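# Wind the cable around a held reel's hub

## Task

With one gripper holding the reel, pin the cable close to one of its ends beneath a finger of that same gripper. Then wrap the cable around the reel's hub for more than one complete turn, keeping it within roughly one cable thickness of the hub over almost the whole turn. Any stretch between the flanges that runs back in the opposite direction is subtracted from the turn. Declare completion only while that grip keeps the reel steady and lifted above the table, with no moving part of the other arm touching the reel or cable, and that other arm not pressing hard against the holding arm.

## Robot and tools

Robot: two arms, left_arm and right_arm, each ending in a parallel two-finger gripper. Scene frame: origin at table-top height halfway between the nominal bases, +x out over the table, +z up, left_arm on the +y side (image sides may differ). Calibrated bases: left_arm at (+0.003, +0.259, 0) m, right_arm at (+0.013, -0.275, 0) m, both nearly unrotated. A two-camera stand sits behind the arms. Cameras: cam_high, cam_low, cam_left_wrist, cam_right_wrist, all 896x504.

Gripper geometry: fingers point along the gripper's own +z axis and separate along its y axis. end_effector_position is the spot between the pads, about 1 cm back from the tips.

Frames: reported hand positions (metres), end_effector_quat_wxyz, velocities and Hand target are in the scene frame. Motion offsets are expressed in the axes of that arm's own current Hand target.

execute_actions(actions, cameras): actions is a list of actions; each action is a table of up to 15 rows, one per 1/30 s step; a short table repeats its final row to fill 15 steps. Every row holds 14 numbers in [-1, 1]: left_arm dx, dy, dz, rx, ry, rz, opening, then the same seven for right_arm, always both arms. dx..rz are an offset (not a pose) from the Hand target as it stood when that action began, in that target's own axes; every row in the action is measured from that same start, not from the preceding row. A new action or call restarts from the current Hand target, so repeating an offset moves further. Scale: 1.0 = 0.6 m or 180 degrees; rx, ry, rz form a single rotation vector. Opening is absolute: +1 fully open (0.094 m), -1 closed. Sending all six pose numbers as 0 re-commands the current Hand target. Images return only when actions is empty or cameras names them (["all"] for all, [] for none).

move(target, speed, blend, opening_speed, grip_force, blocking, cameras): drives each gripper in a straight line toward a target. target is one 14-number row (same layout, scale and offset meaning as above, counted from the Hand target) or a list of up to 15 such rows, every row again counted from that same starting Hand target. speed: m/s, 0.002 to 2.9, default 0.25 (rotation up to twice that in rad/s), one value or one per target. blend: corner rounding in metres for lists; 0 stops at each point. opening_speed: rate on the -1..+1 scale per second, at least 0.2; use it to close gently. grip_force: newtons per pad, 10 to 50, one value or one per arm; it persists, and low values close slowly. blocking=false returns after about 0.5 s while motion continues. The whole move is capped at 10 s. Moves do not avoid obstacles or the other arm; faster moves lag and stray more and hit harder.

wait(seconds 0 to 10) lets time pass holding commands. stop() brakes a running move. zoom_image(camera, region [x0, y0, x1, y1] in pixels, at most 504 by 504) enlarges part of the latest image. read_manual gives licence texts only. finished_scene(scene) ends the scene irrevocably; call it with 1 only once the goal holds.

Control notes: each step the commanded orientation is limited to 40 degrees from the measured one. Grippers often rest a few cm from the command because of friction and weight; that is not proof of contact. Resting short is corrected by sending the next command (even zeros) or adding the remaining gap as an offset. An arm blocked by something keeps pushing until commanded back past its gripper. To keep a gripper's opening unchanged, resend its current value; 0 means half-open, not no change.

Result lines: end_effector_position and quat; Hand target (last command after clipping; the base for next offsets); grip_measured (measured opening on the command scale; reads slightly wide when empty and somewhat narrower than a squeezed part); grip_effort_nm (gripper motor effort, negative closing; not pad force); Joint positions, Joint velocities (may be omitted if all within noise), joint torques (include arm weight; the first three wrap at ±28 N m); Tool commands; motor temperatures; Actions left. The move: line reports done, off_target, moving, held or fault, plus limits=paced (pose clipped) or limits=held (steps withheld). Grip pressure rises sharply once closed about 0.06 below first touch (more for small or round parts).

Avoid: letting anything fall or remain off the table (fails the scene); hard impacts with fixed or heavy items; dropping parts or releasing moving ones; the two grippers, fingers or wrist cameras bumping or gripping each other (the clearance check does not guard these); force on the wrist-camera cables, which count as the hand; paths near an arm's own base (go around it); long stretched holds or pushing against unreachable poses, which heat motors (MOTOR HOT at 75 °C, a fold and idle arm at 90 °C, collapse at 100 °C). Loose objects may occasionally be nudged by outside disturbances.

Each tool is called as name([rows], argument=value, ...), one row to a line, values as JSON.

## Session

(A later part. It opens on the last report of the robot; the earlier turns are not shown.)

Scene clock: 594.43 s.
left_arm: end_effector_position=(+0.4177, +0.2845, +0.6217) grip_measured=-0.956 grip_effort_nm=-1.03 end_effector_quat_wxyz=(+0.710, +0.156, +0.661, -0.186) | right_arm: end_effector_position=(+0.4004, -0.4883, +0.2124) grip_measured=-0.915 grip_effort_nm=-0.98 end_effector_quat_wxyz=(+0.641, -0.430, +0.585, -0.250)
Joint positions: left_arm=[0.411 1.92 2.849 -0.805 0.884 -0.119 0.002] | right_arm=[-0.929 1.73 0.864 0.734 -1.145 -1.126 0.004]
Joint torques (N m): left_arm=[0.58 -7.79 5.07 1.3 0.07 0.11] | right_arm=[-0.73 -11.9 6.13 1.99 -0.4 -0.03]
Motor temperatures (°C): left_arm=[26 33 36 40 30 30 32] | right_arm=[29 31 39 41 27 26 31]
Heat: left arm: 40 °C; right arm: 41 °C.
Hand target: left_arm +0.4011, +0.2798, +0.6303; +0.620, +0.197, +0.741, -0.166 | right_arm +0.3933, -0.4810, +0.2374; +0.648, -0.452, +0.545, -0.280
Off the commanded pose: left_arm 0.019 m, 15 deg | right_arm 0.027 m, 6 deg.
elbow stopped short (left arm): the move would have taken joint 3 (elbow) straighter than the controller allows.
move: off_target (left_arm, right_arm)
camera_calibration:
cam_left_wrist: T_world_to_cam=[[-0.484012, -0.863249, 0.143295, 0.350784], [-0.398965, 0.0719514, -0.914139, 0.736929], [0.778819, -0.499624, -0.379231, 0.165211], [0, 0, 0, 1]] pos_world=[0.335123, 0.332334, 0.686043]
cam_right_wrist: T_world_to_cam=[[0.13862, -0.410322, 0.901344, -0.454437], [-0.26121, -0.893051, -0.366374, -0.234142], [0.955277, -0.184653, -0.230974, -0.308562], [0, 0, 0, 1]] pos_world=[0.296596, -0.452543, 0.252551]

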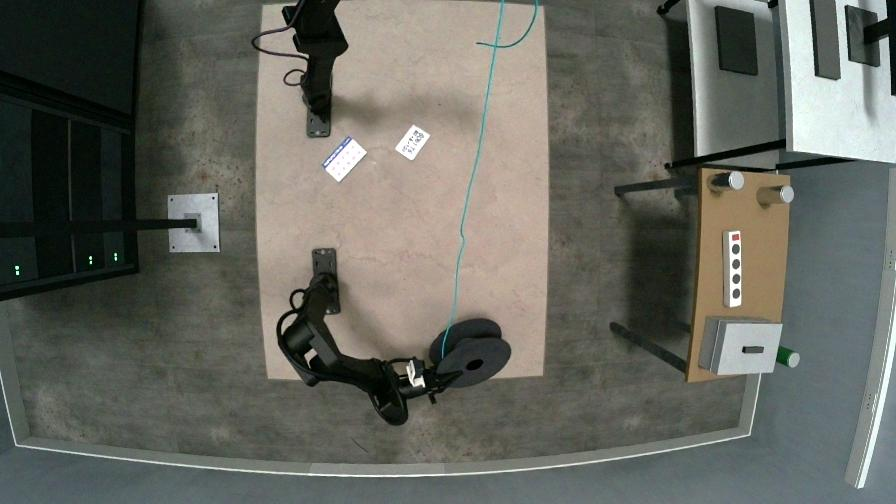

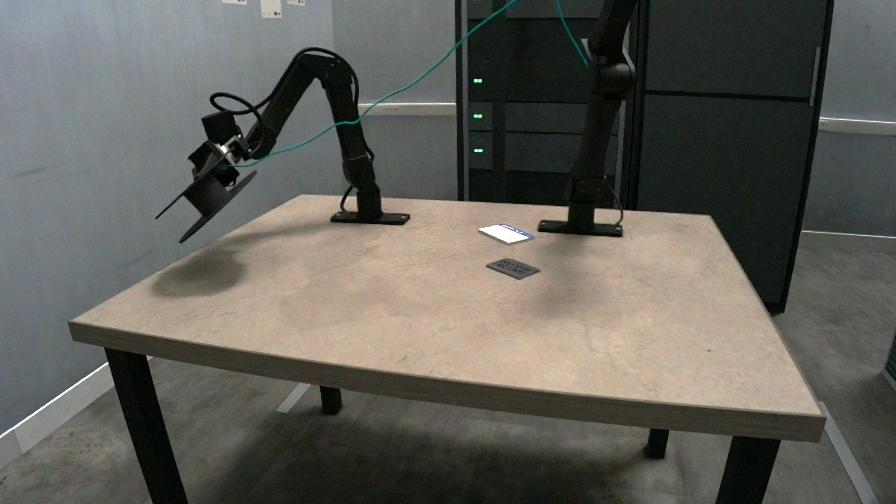

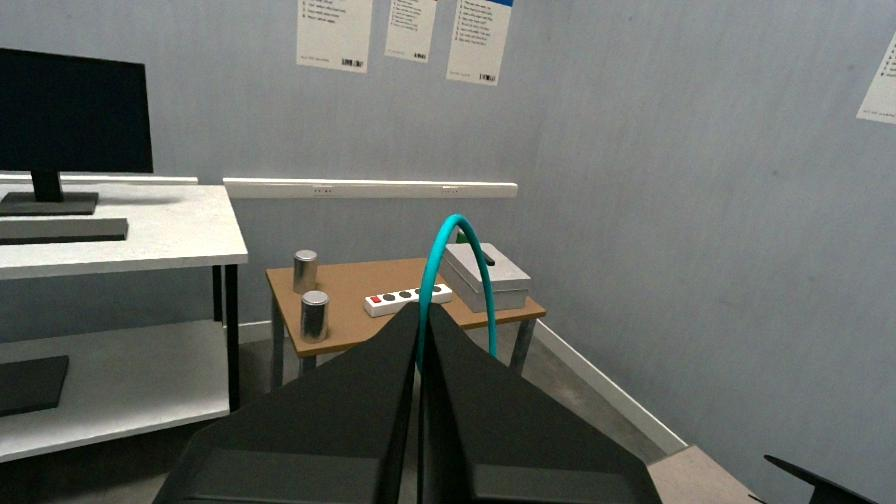

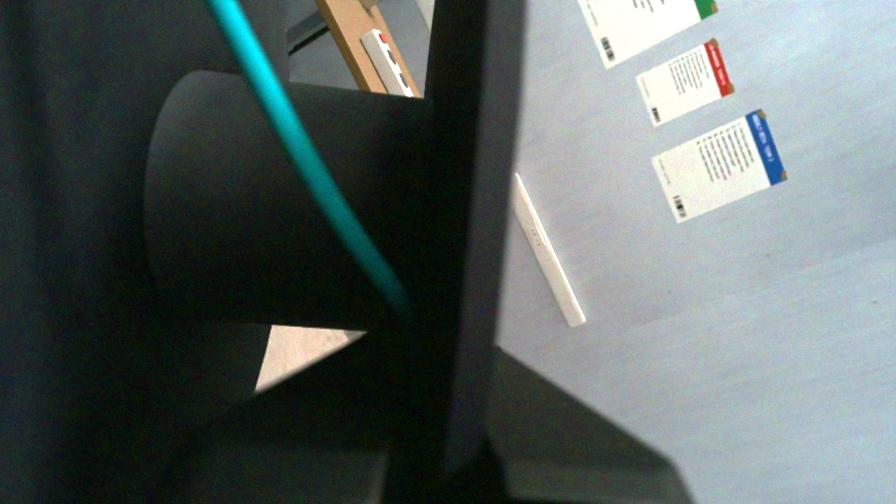

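move([
  [0.262,0.116,0.523,0,0,0,-1,0,0,0,0,0,0,-1],
  [0.262,0.116,0.523,0,0,0,-1,-0.126,-0.11,-0.091,-0.043,-0.028,0.351,-1],
], speed=0.15, blend=0.05, cameras=["all"])

Scene clock: 618.40 s.
left_arm: end_effector_position=(+0.6738, +0.2023, +0.3962) grip_measured=-0.956 grip_effort_nm=-1.03 end_effector_quat_wxyz=(+0.657, +0.153, +0.720, -0.162) | right_arm: end_effector_position=(+0.3365, -0.4663, +0.3069) grip_measured=-0.915 grip_effort_nm=-0.98 end_effector_quat_wxyz=(+0.685, -0.126, +0.699, +0.166)
Joint positions: left_arm=[0.051 2.489 2.833 -0.44 0.49 0.013 0.002] | right_arm=[-1.076 1.476 0.96 0.452 -1.45 -0.004 0.004]
Joint torques (N m): left_arm=[-0.51 -10.8 9.26 2.51 -0.13 -0.07] | right_arm=[-0.91 -9.42 10.69 1.01 -0.29 0.14]
Heat: left arm: 40 °C; right arm: 39 °C.
Hand target: left_arm +0.6795, +0.1998, +0.4203; +0.620, +0.197, +0.741, -0.166 | right_arm +0.3307, -0.4604, +0.3307; +0.690, -0.152, +0.690, +0.156
Off the commanded pose: left_arm 0.025 m, 7 deg | right_arm 0.025 m, 3 deg.
elbow stopped short (left arm): the move would have taken joint 3 (elbow) straighter than the controller allows.
move: off_target (left_arm, right_arm)
camera_calibration:
cam_left_wrist: T_world_to_cam=[[-0.430184, -0.889471, 0.154219, 0.400635], [-0.533485, 0.112673, -0.838271, 0.691296], [0.728241, -0.442885, -0.52299, -0.081235], [0, 0, 0, 1]] pos_world=[0.600302, 0.242485, 0.475223]
cam_right_wrist: T_world_to_cam=[[0.385045, -0.920997, 0.0592005, -0.584319], [-0.412329, -0.229063, -0.881768, 0.322106], [0.825666, 0.315111, -0.467954, 0.127694], [0, 0, 0, 1]] pos_world=[0.25237, -0.504611, 0.378369]

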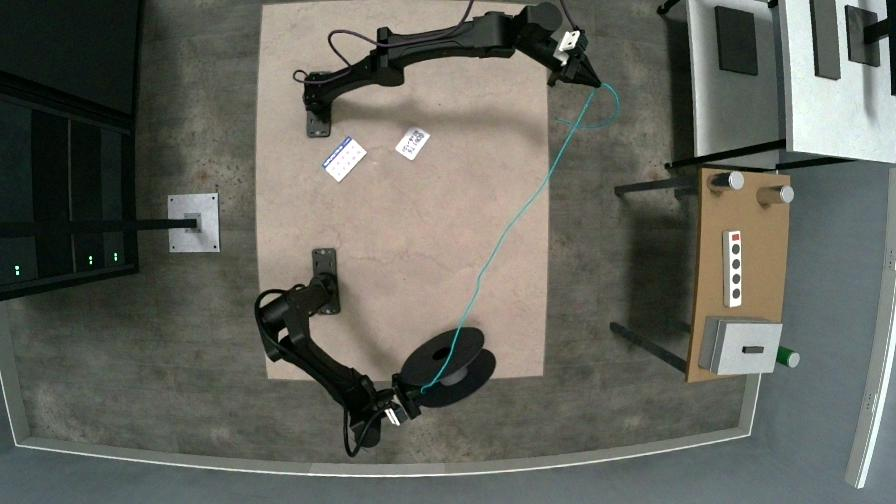

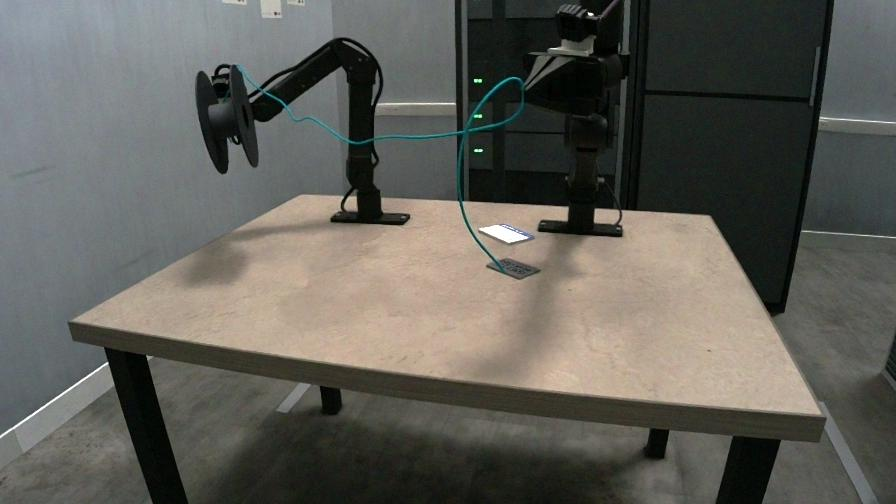

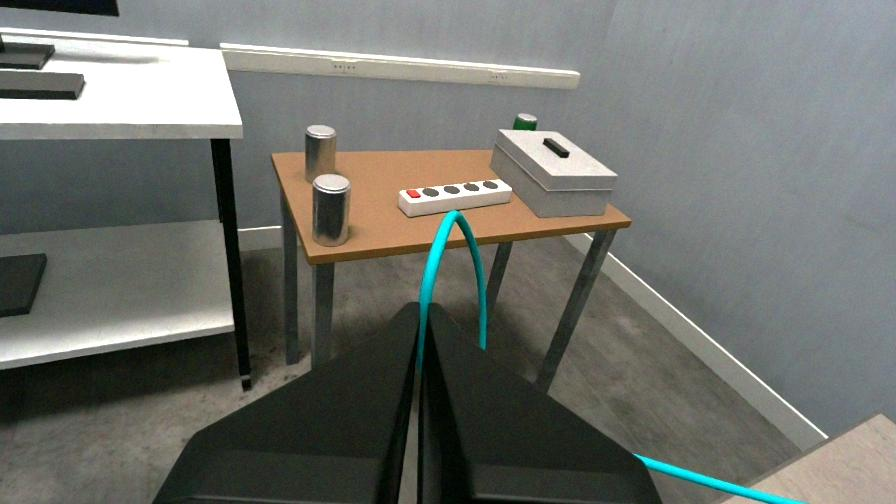

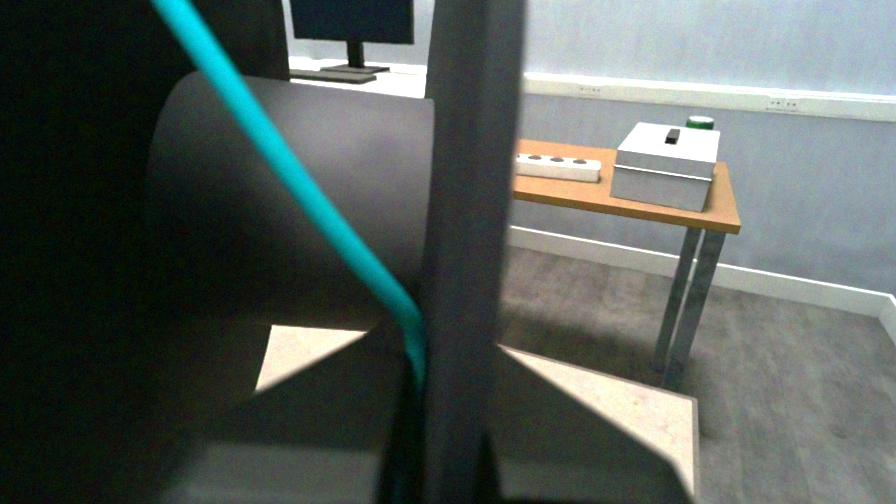

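move(target=[0,0,0,0,0,0,-1,0,0,0,0,0,0.3,-1], speed=0.15, cameras=["all"])

Scene clock: 624.60 s.
left_arm: end_effector_position=(+0.6722, +0.1921, +0.3963) grip_measured=-0.956 grip_effort_nm=-1.03 end_effector_quat_wxyz=(+0.655, +0.160, +0.719, -0.171) | right_arm: end_effector_position=(+0.3335, -0.4598, +0.3073) grip_measured=-0.915 grip_effort_nm=-0.98 end_effector_quat_wxyz=(+0.526, +0.190, +0.683, +0.469)
Joint positions: left_arm=[0.038 2.489 2.833 -0.44 0.501 0.009 0.002] | right_arm=[-1.076 1.476 0.96 0.452 -1.49 0.936 0.004]
Joint torques (N m): left_arm=[0.58 -10.82 9.28 2.49 -0.13 -0.05] | right_arm=[-0.61 -9.52 10.65 1.03 0 0.16]
Heat: left arm: 41 °C; right arm: 39 °C.
Hand target: left_arm +0.6795, +0.1999, +0.4203; +0.620, +0.197, +0.741, -0.166 | right_arm +0.3307, -0.4604, +0.3307; +0.544, +0.178, +0.684, +0.452
Off the commanded pose: left_arm 0.026 m, 6 deg | right_arm 0.024 m, 3 deg.
elbow stopped short (left arm): the move would have taken joint 3 (elbow) straighter than the controller allows.
move: off_target (left_arm, right_arm)
camera_calibration:
cam_left_wrist: T_world_to_cam=[[-0.450305, -0.87875, 0.158188, 0.400781], [-0.531966, 0.121753, -0.837967, 0.688763], [0.717103, -0.461491, -0.522291, -0.0737828], [0, 0, 0, 1]] pos_world=[0.599782, 0.234277, 0.475226]
cam_right_wrist: T_world_to_cam=[[0.257591, -0.581874, -0.771408, -0.123502], [-0.722569, 0.414039, -0.553593, 0.620999], [0.641514, 0.699996, -0.313791, 0.319395], [0, 0, 0, 1]] pos_world=[0.275632, -0.552556, 0.348734]

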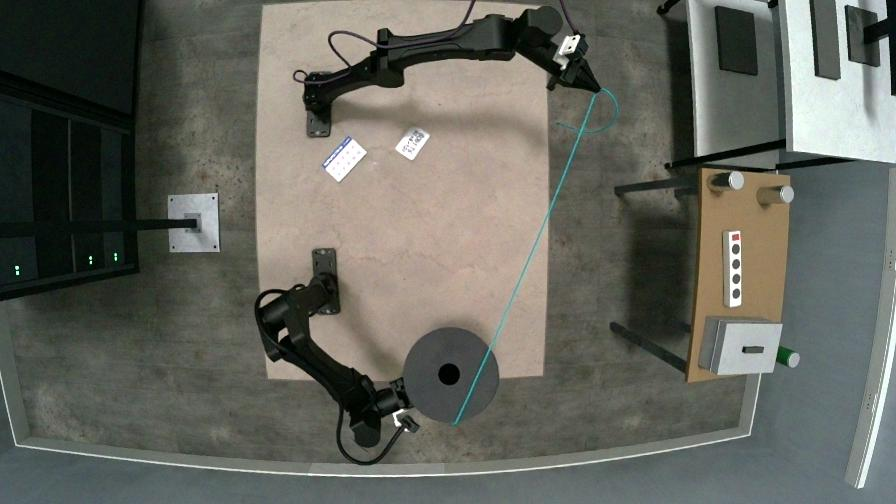

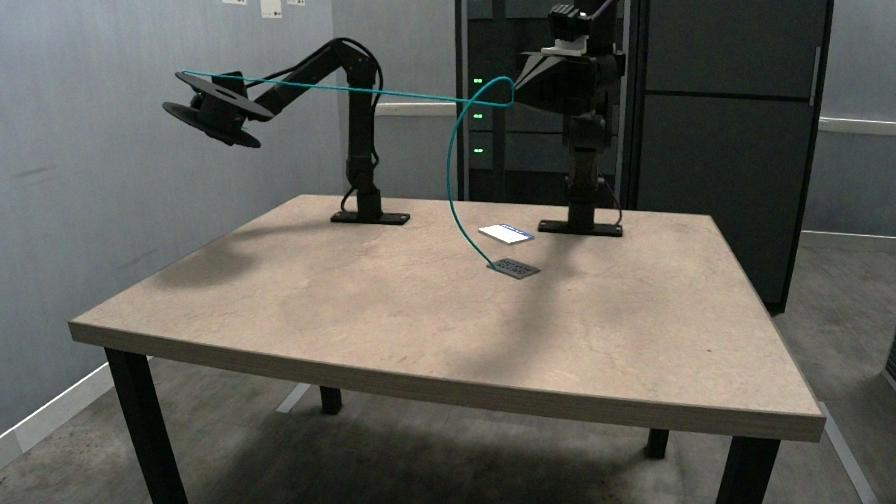

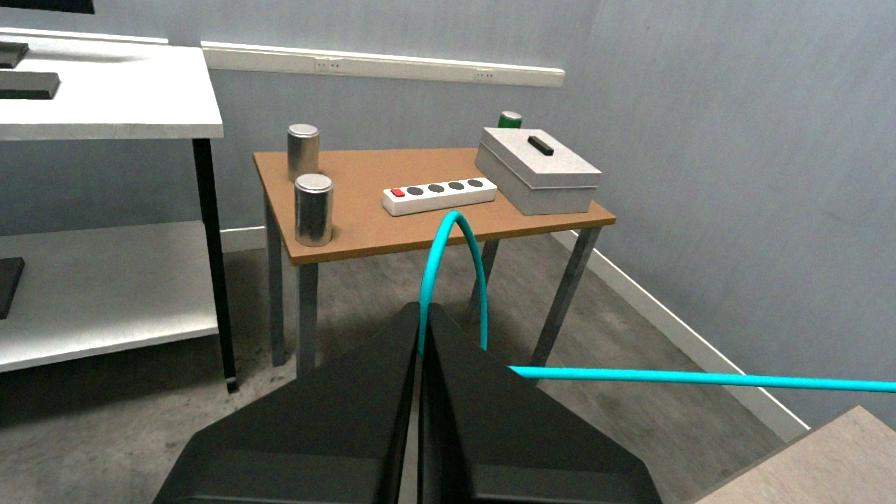

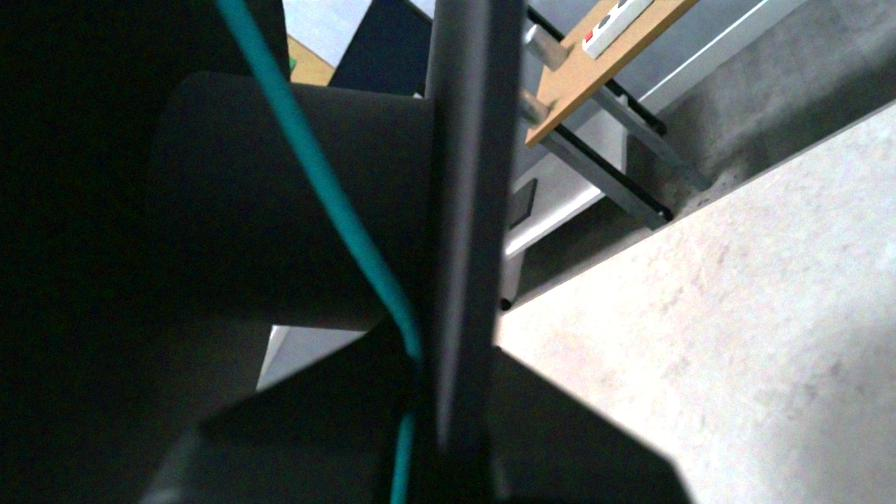

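move([
  [0,0,0,0,0,0,-1,0.056,0.04,0.088,0,0,0,-1],
  [0,0,0,0,0,0,-1,0.056,0.04,0.088,0,0,0.2,-1],
], speed=0.15, cameras=["all"])

Scene clock: 635.20 s.
left_arm: end_effector_position=(+0.6730, +0.1938, +0.3962) grip_measured=-0.956 grip_effort_nm=-1.03 end_effector_quat_wxyz=(+0.656, +0.157, +0.720, -0.168) | right_arm: end_effector_position=(+0.3651, -0.4059, +0.3238) grip_measured=-0.915 grip_effort_nm=-0.98 end_effector_quat_wxyz=(+0.369, +0.385, +0.594, +0.602)
Joint positions: left_arm=[0.038 2.489 2.833 -0.44 0.49 0.009 0.002] | right_arm=[-0.88 1.358 0.911 0.438 -1.283 1.586 0.004]
Joint torques (N m): left_arm=[0.58 -10.84 9.25 2.51 -0.13 -0.05] | right_arm=[0.4 -8.57 7.3 1.03 0.16 0.02]
Heat: left arm: 43 °C; right arm: 39 °C.
Hand target: left_arm +0.6795, +0.1999, +0.4203; +0.620, +0.197, +0.741, -0.166 | right_arm +0.3610, -0.4006, +0.3306; +0.378, +0.381, +0.595, +0.598
Off the commanded pose: left_arm 0.026 m, 7 deg | right_arm 0.010 m, 1 deg.
elbow stopped short (left arm): the move would have taken joint 3 (elbow) straighter than the controller allows.
move: off_target (left_arm)
camera_calibration:
cam_left_wrist: T_world_to_cam=[[-0.440855, -0.883693, 0.157273, 0.397685], [-0.533253, 0.116917, -0.837837, 0.690719], [0.722003, -0.453231, -0.522775, -0.0783134], [0, 0, 0, 1]] pos_world=[0.600192, 0.235181, 0.475225]
cam_right_wrist: T_world_to_cam=[[0.0190477, -0.0952789, -0.995268, 0.269549], [-0.798869, 0.597125, -0.0724528, 0.577053], [0.601203, 0.79647, -0.0647416, 0.239794], [0, 0, 0, 1]] pos_world=[0.311691, -0.509879, 0.325608]

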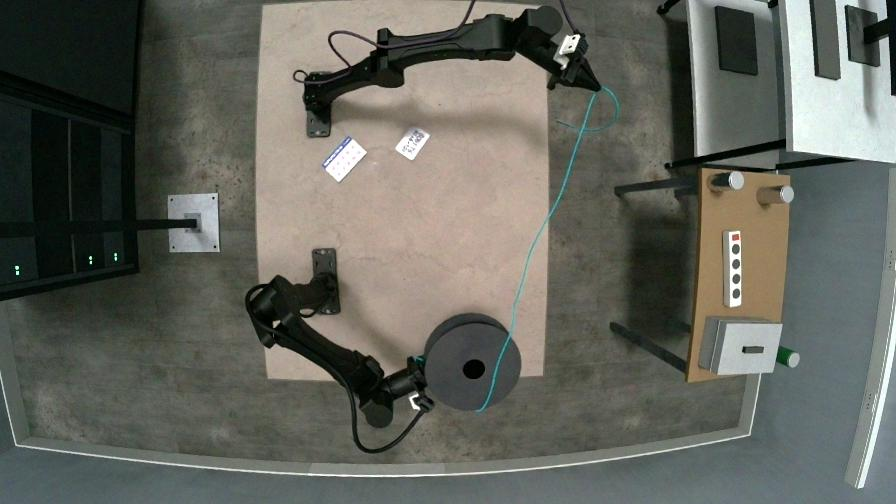

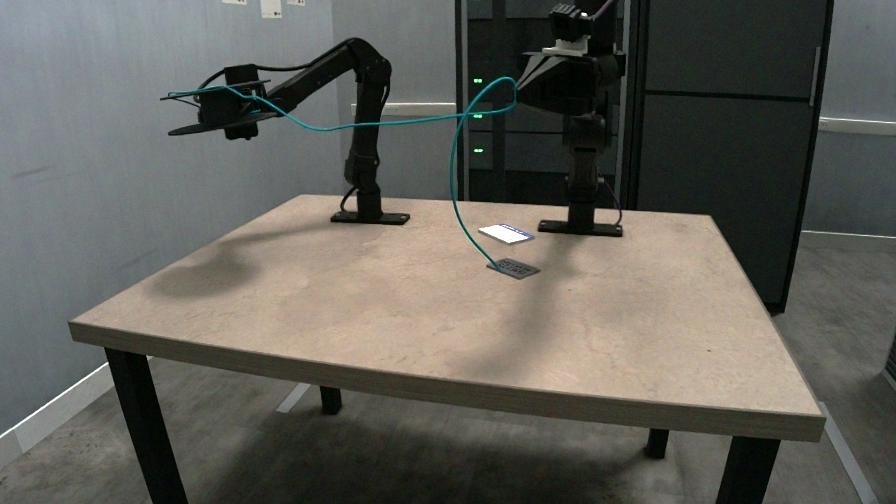

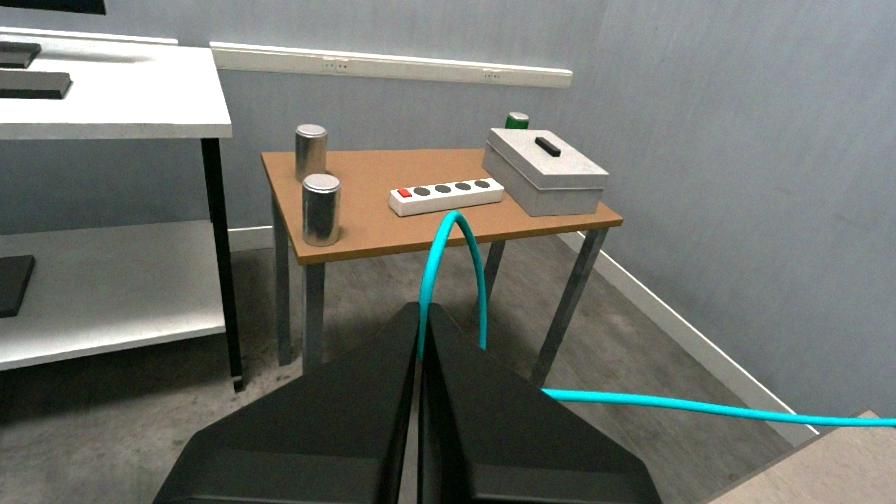

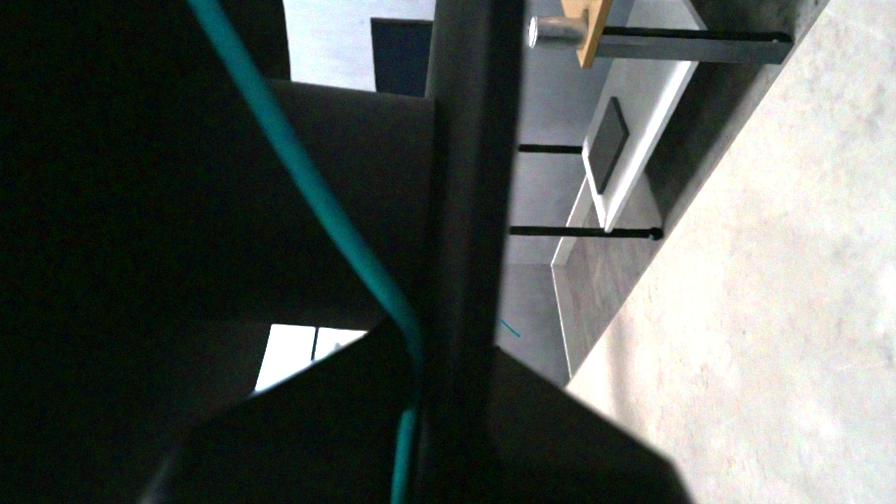

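move(target=[-0.237,0.383,-0.383,0,0,0,-1,0.429,0.014,0.144,-0.181,0.183,-0.478,-1], speed=0.18, cameras=["all"])

Scene clock: 654.33 s.
left_arm: end_effector_position=(+0.6190, +0.4982, +0.5237) grip_measured=-0.956 grip_effort_nm=-1.03 end_effector_quat_wxyz=(+0.841, -0.073, +0.536, -0.009) | right_arm: end_effector_position=(+0.3340, -0.1331, +0.3170) grip_measured=-0.915 grip_effort_nm=-0.98 end_effector_quat_wxyz=(+0.576, -0.378, +0.603, +0.402)
Joint positions: left_arm=[0.457 2.489 2.833 0.104 0.291 -0.284 0.002] | right_arm=[-0.141 1.236 0.814 0.38 -1.267 0.009 0.004]
Joint torques (N m): left_arm=[-0.23 -14.53 9.02 2.27 -0.29 -0.01] | right_arm=[0.54 -7.45 11.81 0.83 0.1 -0.12]
Motor temperatures (°C): left_arm=[26 35 39 44 30 30 33] | right_arm=[29 33 38 36 27 26 31]
Heat: left arm: 44 °C; right arm: 38 °C.
Hand target: left_arm +0.6197, +0.4995, +0.6004; +0.679, +0.142, +0.708, -0.134 | right_arm +0.3299, -0.1309, +0.3404; +0.590, -0.391, +0.590, +0.389
Off the commanded pose: left_arm 0.077 m, 50 deg; orientation clipped | right_arm 0.024 m, 3 deg.
elbow stopped short (left arm): the move would have taken joint 3 (elbow) straighter than the controller allows.
move: off_target (left_arm, right_arm); limits=paced
camera_calibration:
cam_left_wrist: T_world_to_cam=[[0.00131338, -0.971717, 0.236145, 0.351531], [-0.0287025, -0.236085, -0.971309, 0.666494], [0.999587, -0.00550225, -0.0282008, -0.488655], [0, 0, 0, 1]] pos_world=[0.507122, 0.496249, 0.550578]
cam_right_wrist: T_world_to_cam=[[0.909977, -0.408921, 0.0687415, -0.387307], [-0.138602, -0.456199, -0.879018, 0.283805], [0.390808, 0.790358, -0.471808, 0.239284], [0, 0, 0, 1]] pos_world=[0.298263, -0.218026, 0.388989]

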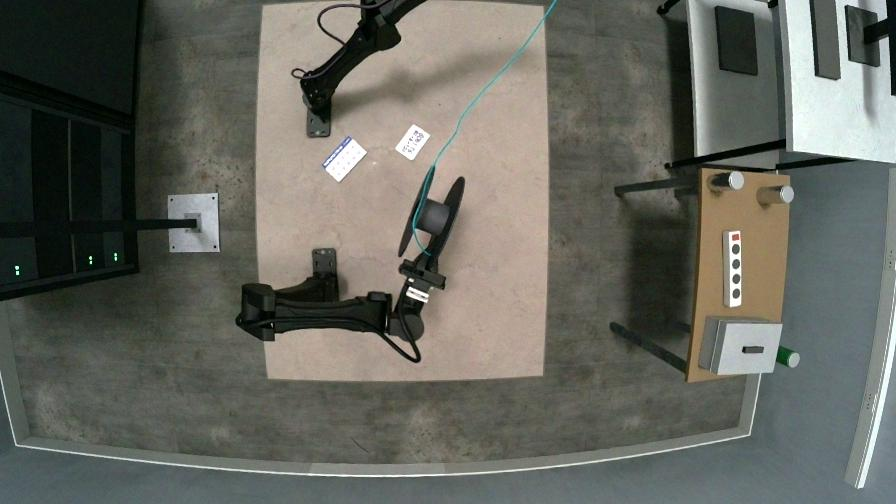

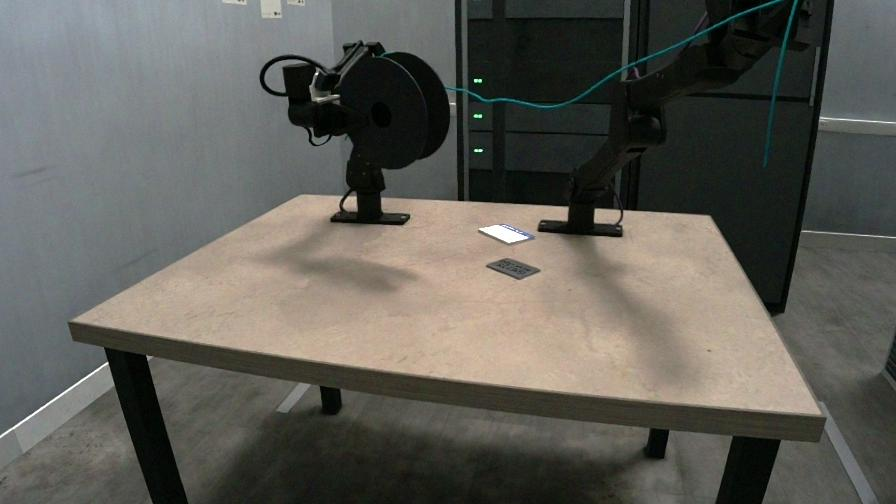

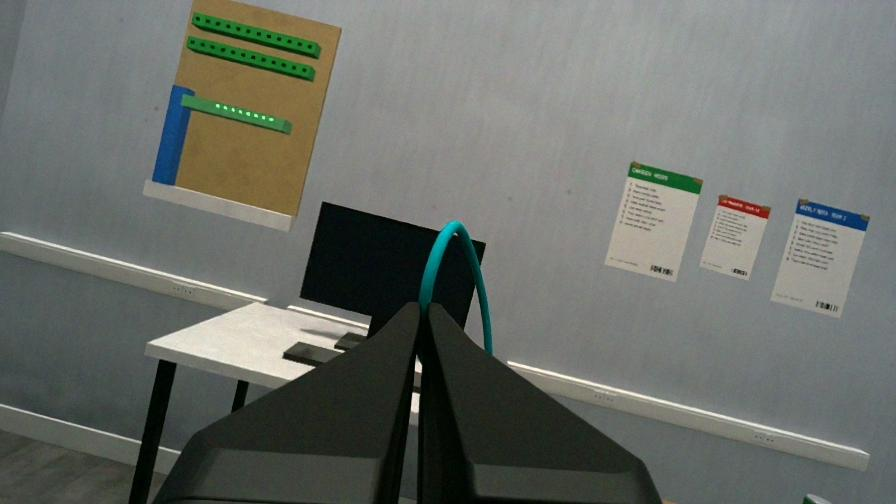

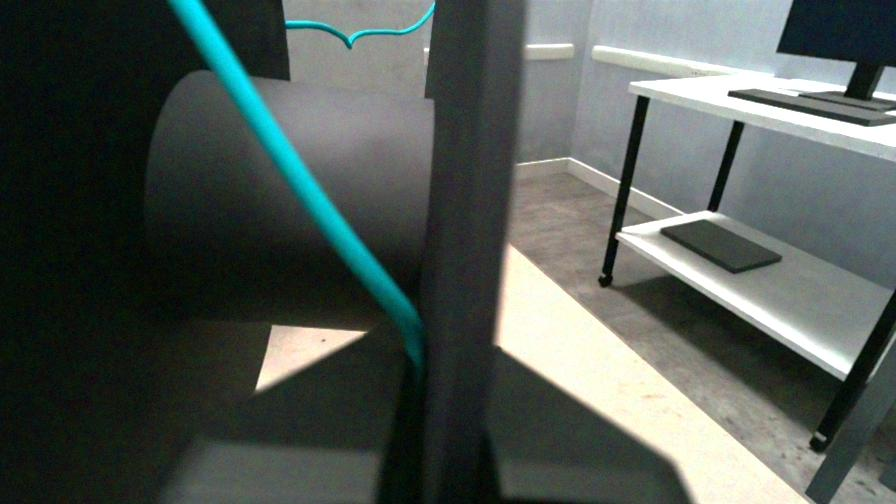

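move(target=[0.15,0,0,0,0,0,-1,0,-0.075,-0.15,0,0,0,-1], speed=0.15, cameras=["all"])

Scene clock: 663.10 s.
left_arm: end_effector_position=(+0.6175, +0.4977, +0.5069) grip_measured=-0.956 grip_effort_nm=-1.03 end_effector_quat_wxyz=(+0.823, -0.020, +0.566, -0.041) | right_arm: end_effector_position=(+0.3388, -0.2303, +0.3271) grip_measured=-0.915 grip_effort_nm=-0.98 end_effector_quat_wxyz=(+0.598, -0.352, +0.614, +0.376)
Joint positions: left_arm=[0.503 2.495 2.827 0.081 0.47 -0.282 0.002] | right_arm=[-0.489 1.294 0.882 0.38 -1.528 0.009 0.004]
Joint torques (N m): left_arm=[0.62 -10.7 9.61 1.32 0 0.16] | right_arm=[-0.65 -4.52 10.95 1.09 -0.24 -0.02]
Heat: left arm: 44 °C; right arm: 39 °C.
Hand target: left_arm +0.6163, +0.5012, +0.5105; +0.679, +0.142, +0.708, -0.134 | right_arm +0.3361, -0.2313, +0.3408; +0.590, -0.391, +0.590, +0.389
Off the commanded pose: left_arm 0.005 m, 32 deg | right_arm 0.014 m, 6 deg.
elbow stopped short (left arm): the move would have taken joint 3 (elbow) straighter than the controller allows.
joint sent to its limit (right arm) — joint 5 (wrist yaw), lower limit. The joint targets are off in orientation, not in position.
move: off_target (left_arm, right_arm)
camera_calibration:
cam_left_wrist: T_world_to_cam=[[-0.0982797, -0.977166, 0.188384, 0.443517], [-0.116863, -0.176658, -0.97731, 0.67801], [0.988273, -0.118065, -0.0968324, -0.389794], [0, 0, 0, 1]] pos_world=[0.508046, 0.507145, 0.54133]
cam_right_wrist: T_world_to_cam=[[0.869874, -0.48719, 0.0772348, -0.439264], [-0.166407, -0.437232, -0.88382, 0.264267], [0.464358, 0.755959, -0.461408, 0.2828], [0, 0, 0, 1]] pos_world=[0.29476, -0.312244, 0.397977]

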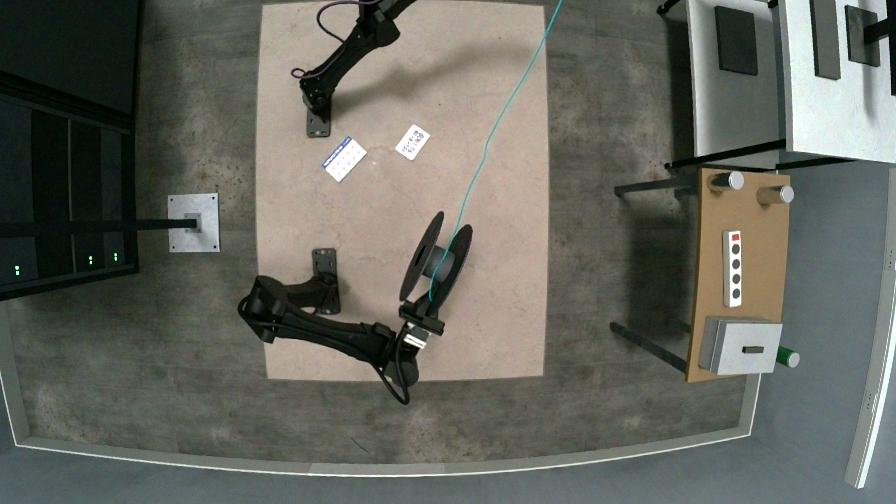

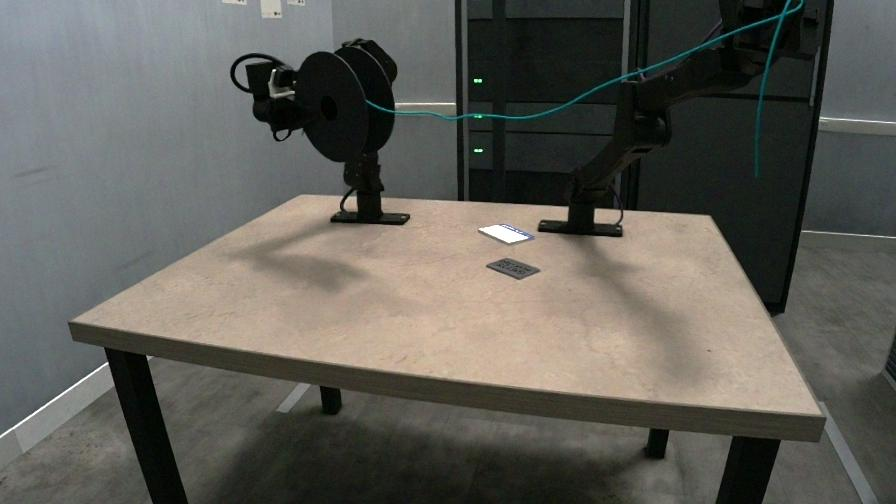

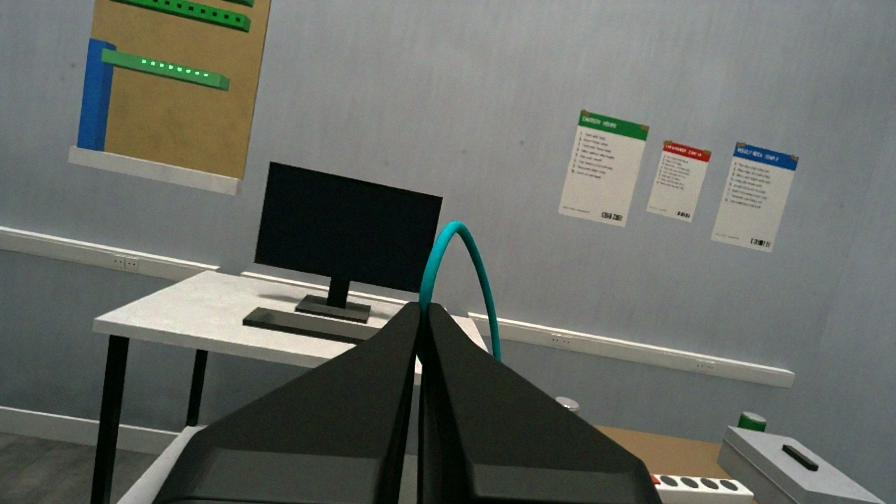

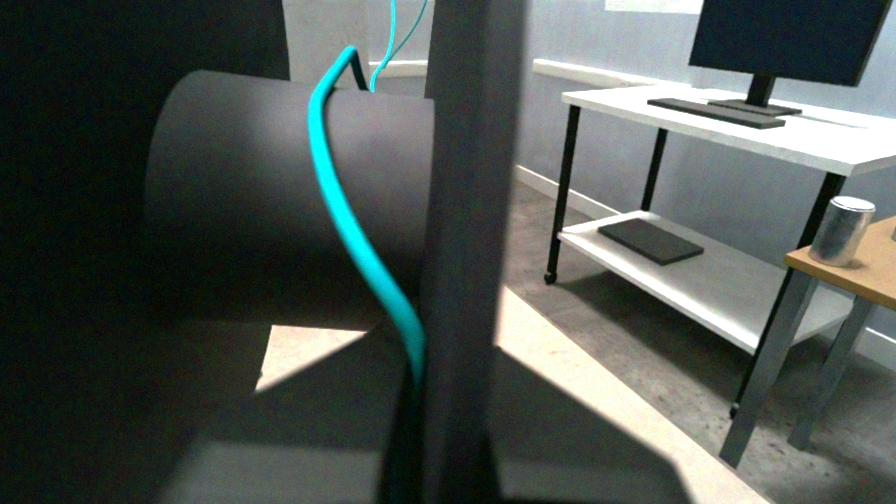

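move(target=[0.567,0,0,0,0,0,-1,-0.133,0,0.09,0,0,0,-1], speed=0.15, cameras=["all"])

Scene clock: 673.73 s.
left_arm: end_effector_position=(+0.6058, +0.5066, +0.1711) grip_measured=-0.956 grip_effort_nm=-1.03 end_effector_quat_wxyz=(+0.675, +0.127, +0.714, -0.139) | right_arm: end_effector_position=(+0.3520, -0.1815, +0.4095) grip_measured=-0.915 grip_effort_nm=-0.98 end_effector_quat_wxyz=(+0.588, -0.392, +0.584, +0.400)
Joint positions: left_arm=[0.633 2.5 1.896 0.511 1 0.051 0.002] | right_arm=[-0.311 1.343 1.202 0.236 -1.456 0.102 0.004]
Joint torques (N m): left_arm=[0.59 -11.73 6.65 1.76 0.19 0.17] | right_arm=[0.62 -4.27 11.6 0.67 0.27 -0.04]
Heat: left arm: 43 °C; right arm: 40 °C.
Hand target: left_arm +0.6033, +0.5078, +0.1707; +0.679, +0.142, +0.708, -0.134 | right_arm +0.3571, -0.1814, +0.4204; +0.590, -0.391, +0.590, +0.389
Off the commanded pose: left_arm 0.003 m, 2 deg | right_arm 0.012 m, 1 deg.
move: off_target (right_arm)
camera_calibration:
cam_left_wrist: T_world_to_cam=[[-0.369738, -0.917041, 0.149433, 0.654997], [-0.511996, 0.0668812, -0.85638, 0.445241], [0.775341, -0.393146, -0.49425, -0.0733821], [0, 0, 0, 1]] pos_world=[0.527036, 0.542031, 0.247148]
cam_right_wrist: T_world_to_cam=[[0.913483, -0.391529, 0.110698, -0.445059], [-0.0869497, -0.453629, -0.886939, 0.330999], [0.397478, 0.800578, -0.448426, 0.304057], [0, 0, 0, 1]] pos_world=[0.314478, -0.267524, 0.47919]

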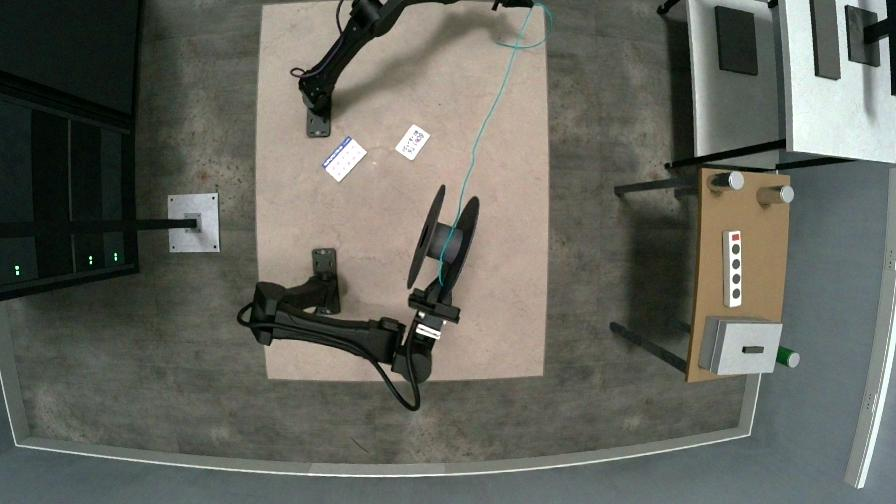

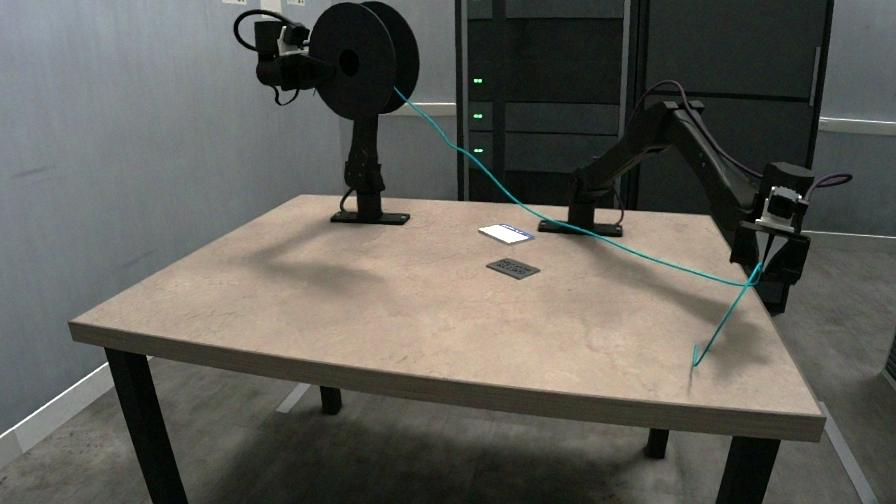

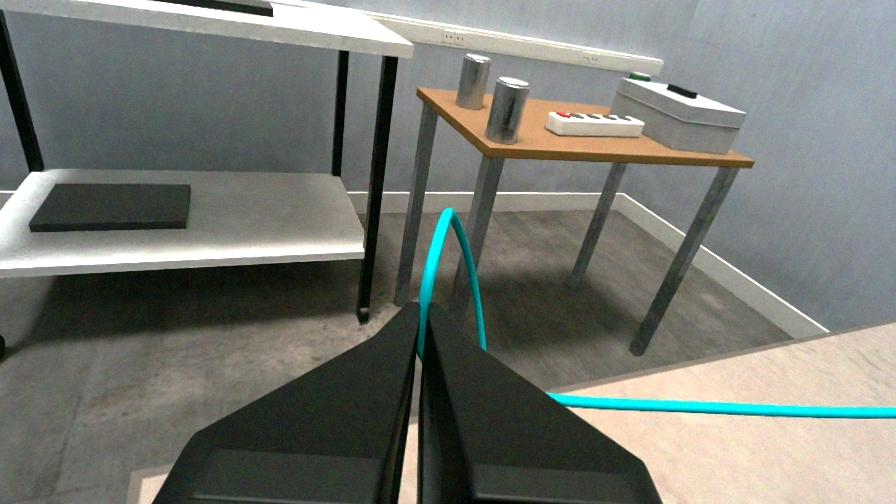

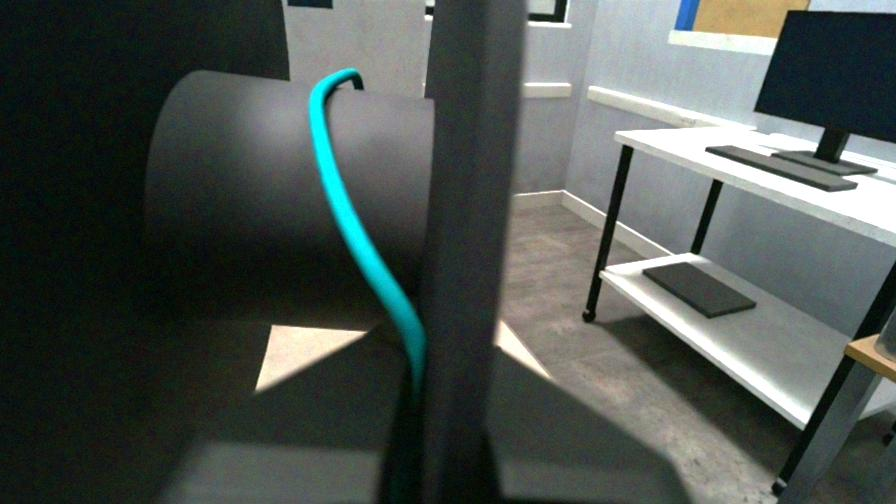

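move(target=[0,0,0,0,0,0,-1,0.05,0,0.16,0,-0.333,0,-1], speed=0.12, cameras=["all"])

Scene clock: 683.17 s.
left_arm: end_effector_position=(+0.6058, +0.5066, +0.1711) grip_measured=-0.956 grip_effort_nm=-1.03 end_effector_quat_wxyz=(+0.675, +0.127, +0.714, -0.139) | right_arm: end_effector_position=(+0.4129, -0.0842, +0.3580) grip_measured=-0.915 grip_effort_nm=-0.98 end_effector_quat_wxyz=(+0.705, -0.140, +0.511, +0.472)
Joint positions: left_arm=[0.633 2.5 1.896 0.511 1 0.051 0.002] | right_arm=[0.183 1.615 0.786 1.374 -0.559 0.634 0.004]
Joint torques (N m): left_arm=[0.58 -11.78 6.64 1.75 0.19 0.16] | right_arm=[0.49 -6.09 6.39 3.22 0.55 -0.09]
Heat: left arm: 43 °C; right arm: 39 °C.
Hand target: left_arm +0.6033, +0.5078, +0.1707; +0.679, +0.142, +0.708, -0.134 | right_arm +0.3947, -0.0932, +0.3902; +0.805, -0.145, +0.216, +0.532
Off the commanded pose: left_arm 0.003 m, 2 deg | right_arm 0.038 m, 36 deg.
joint sent to its limit (right arm) — joint 4 (wrist pitch), upper limit. The joint targets are off in orientation, not in position.
move: off_target (right_arm)
camera_calibration:
cam_left_wrist: T_world_to_cam=[[-0.369738, -0.917041, 0.149433, 0.654997], [-0.511996, 0.0668812, -0.85638, 0.445241], [0.775341, -0.393146, -0.49425, -0.0733821], [0, 0, 0, 1]] pos_world=[0.527036, 0.542031, 0.247148]
cam_right_wrist: T_world_to_cam=[[0.785968, -0.587688, -0.192036, -0.312424], [-0.166808, 0.0975201, -0.981155, 0.447884], [0.59534, 0.803189, -0.0213831, -0.0554994], [0, 0, 0, 1]] pos_world=[0.353306, -0.182709, 0.37826]

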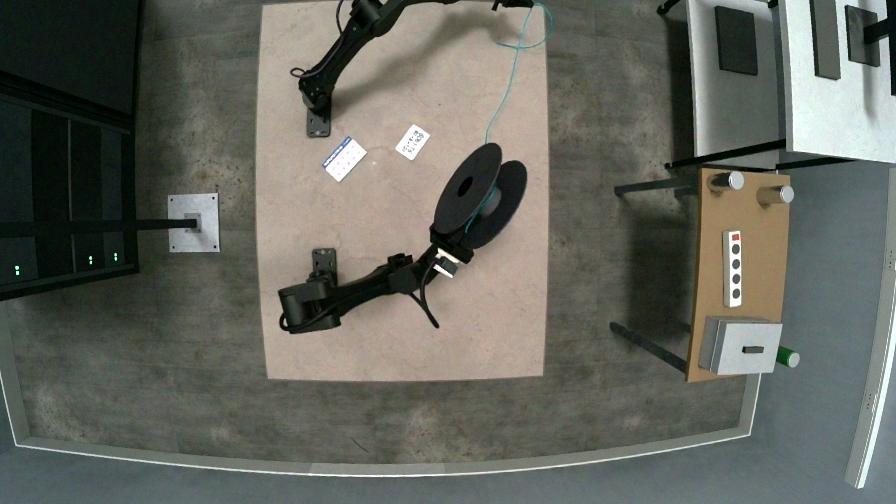

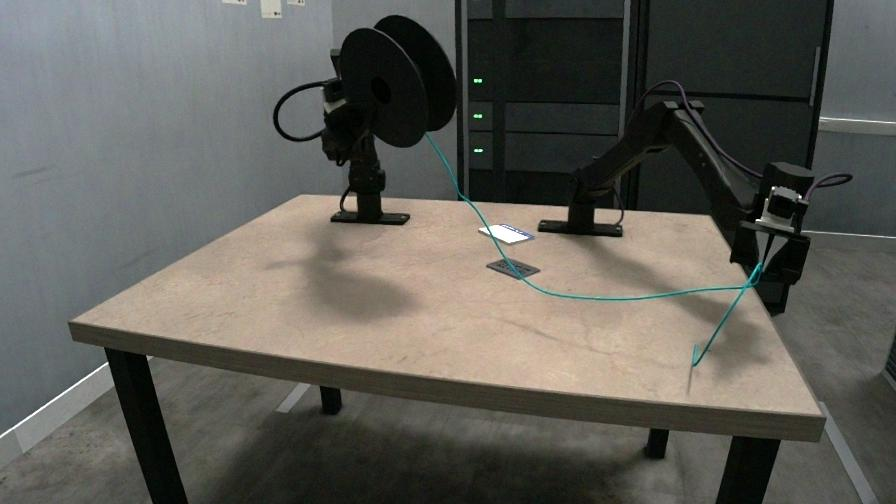

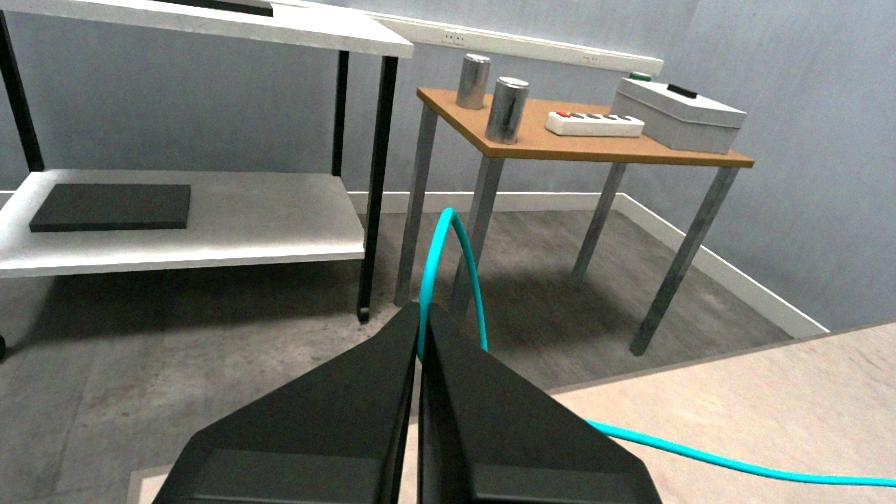

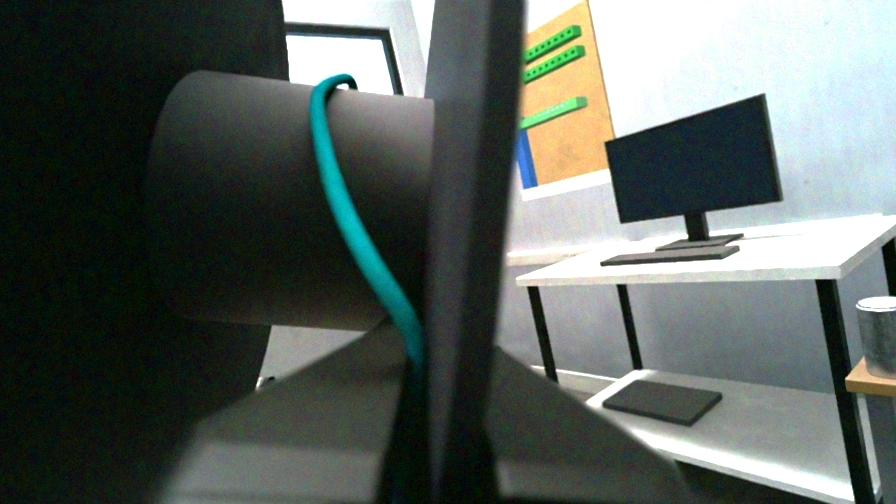

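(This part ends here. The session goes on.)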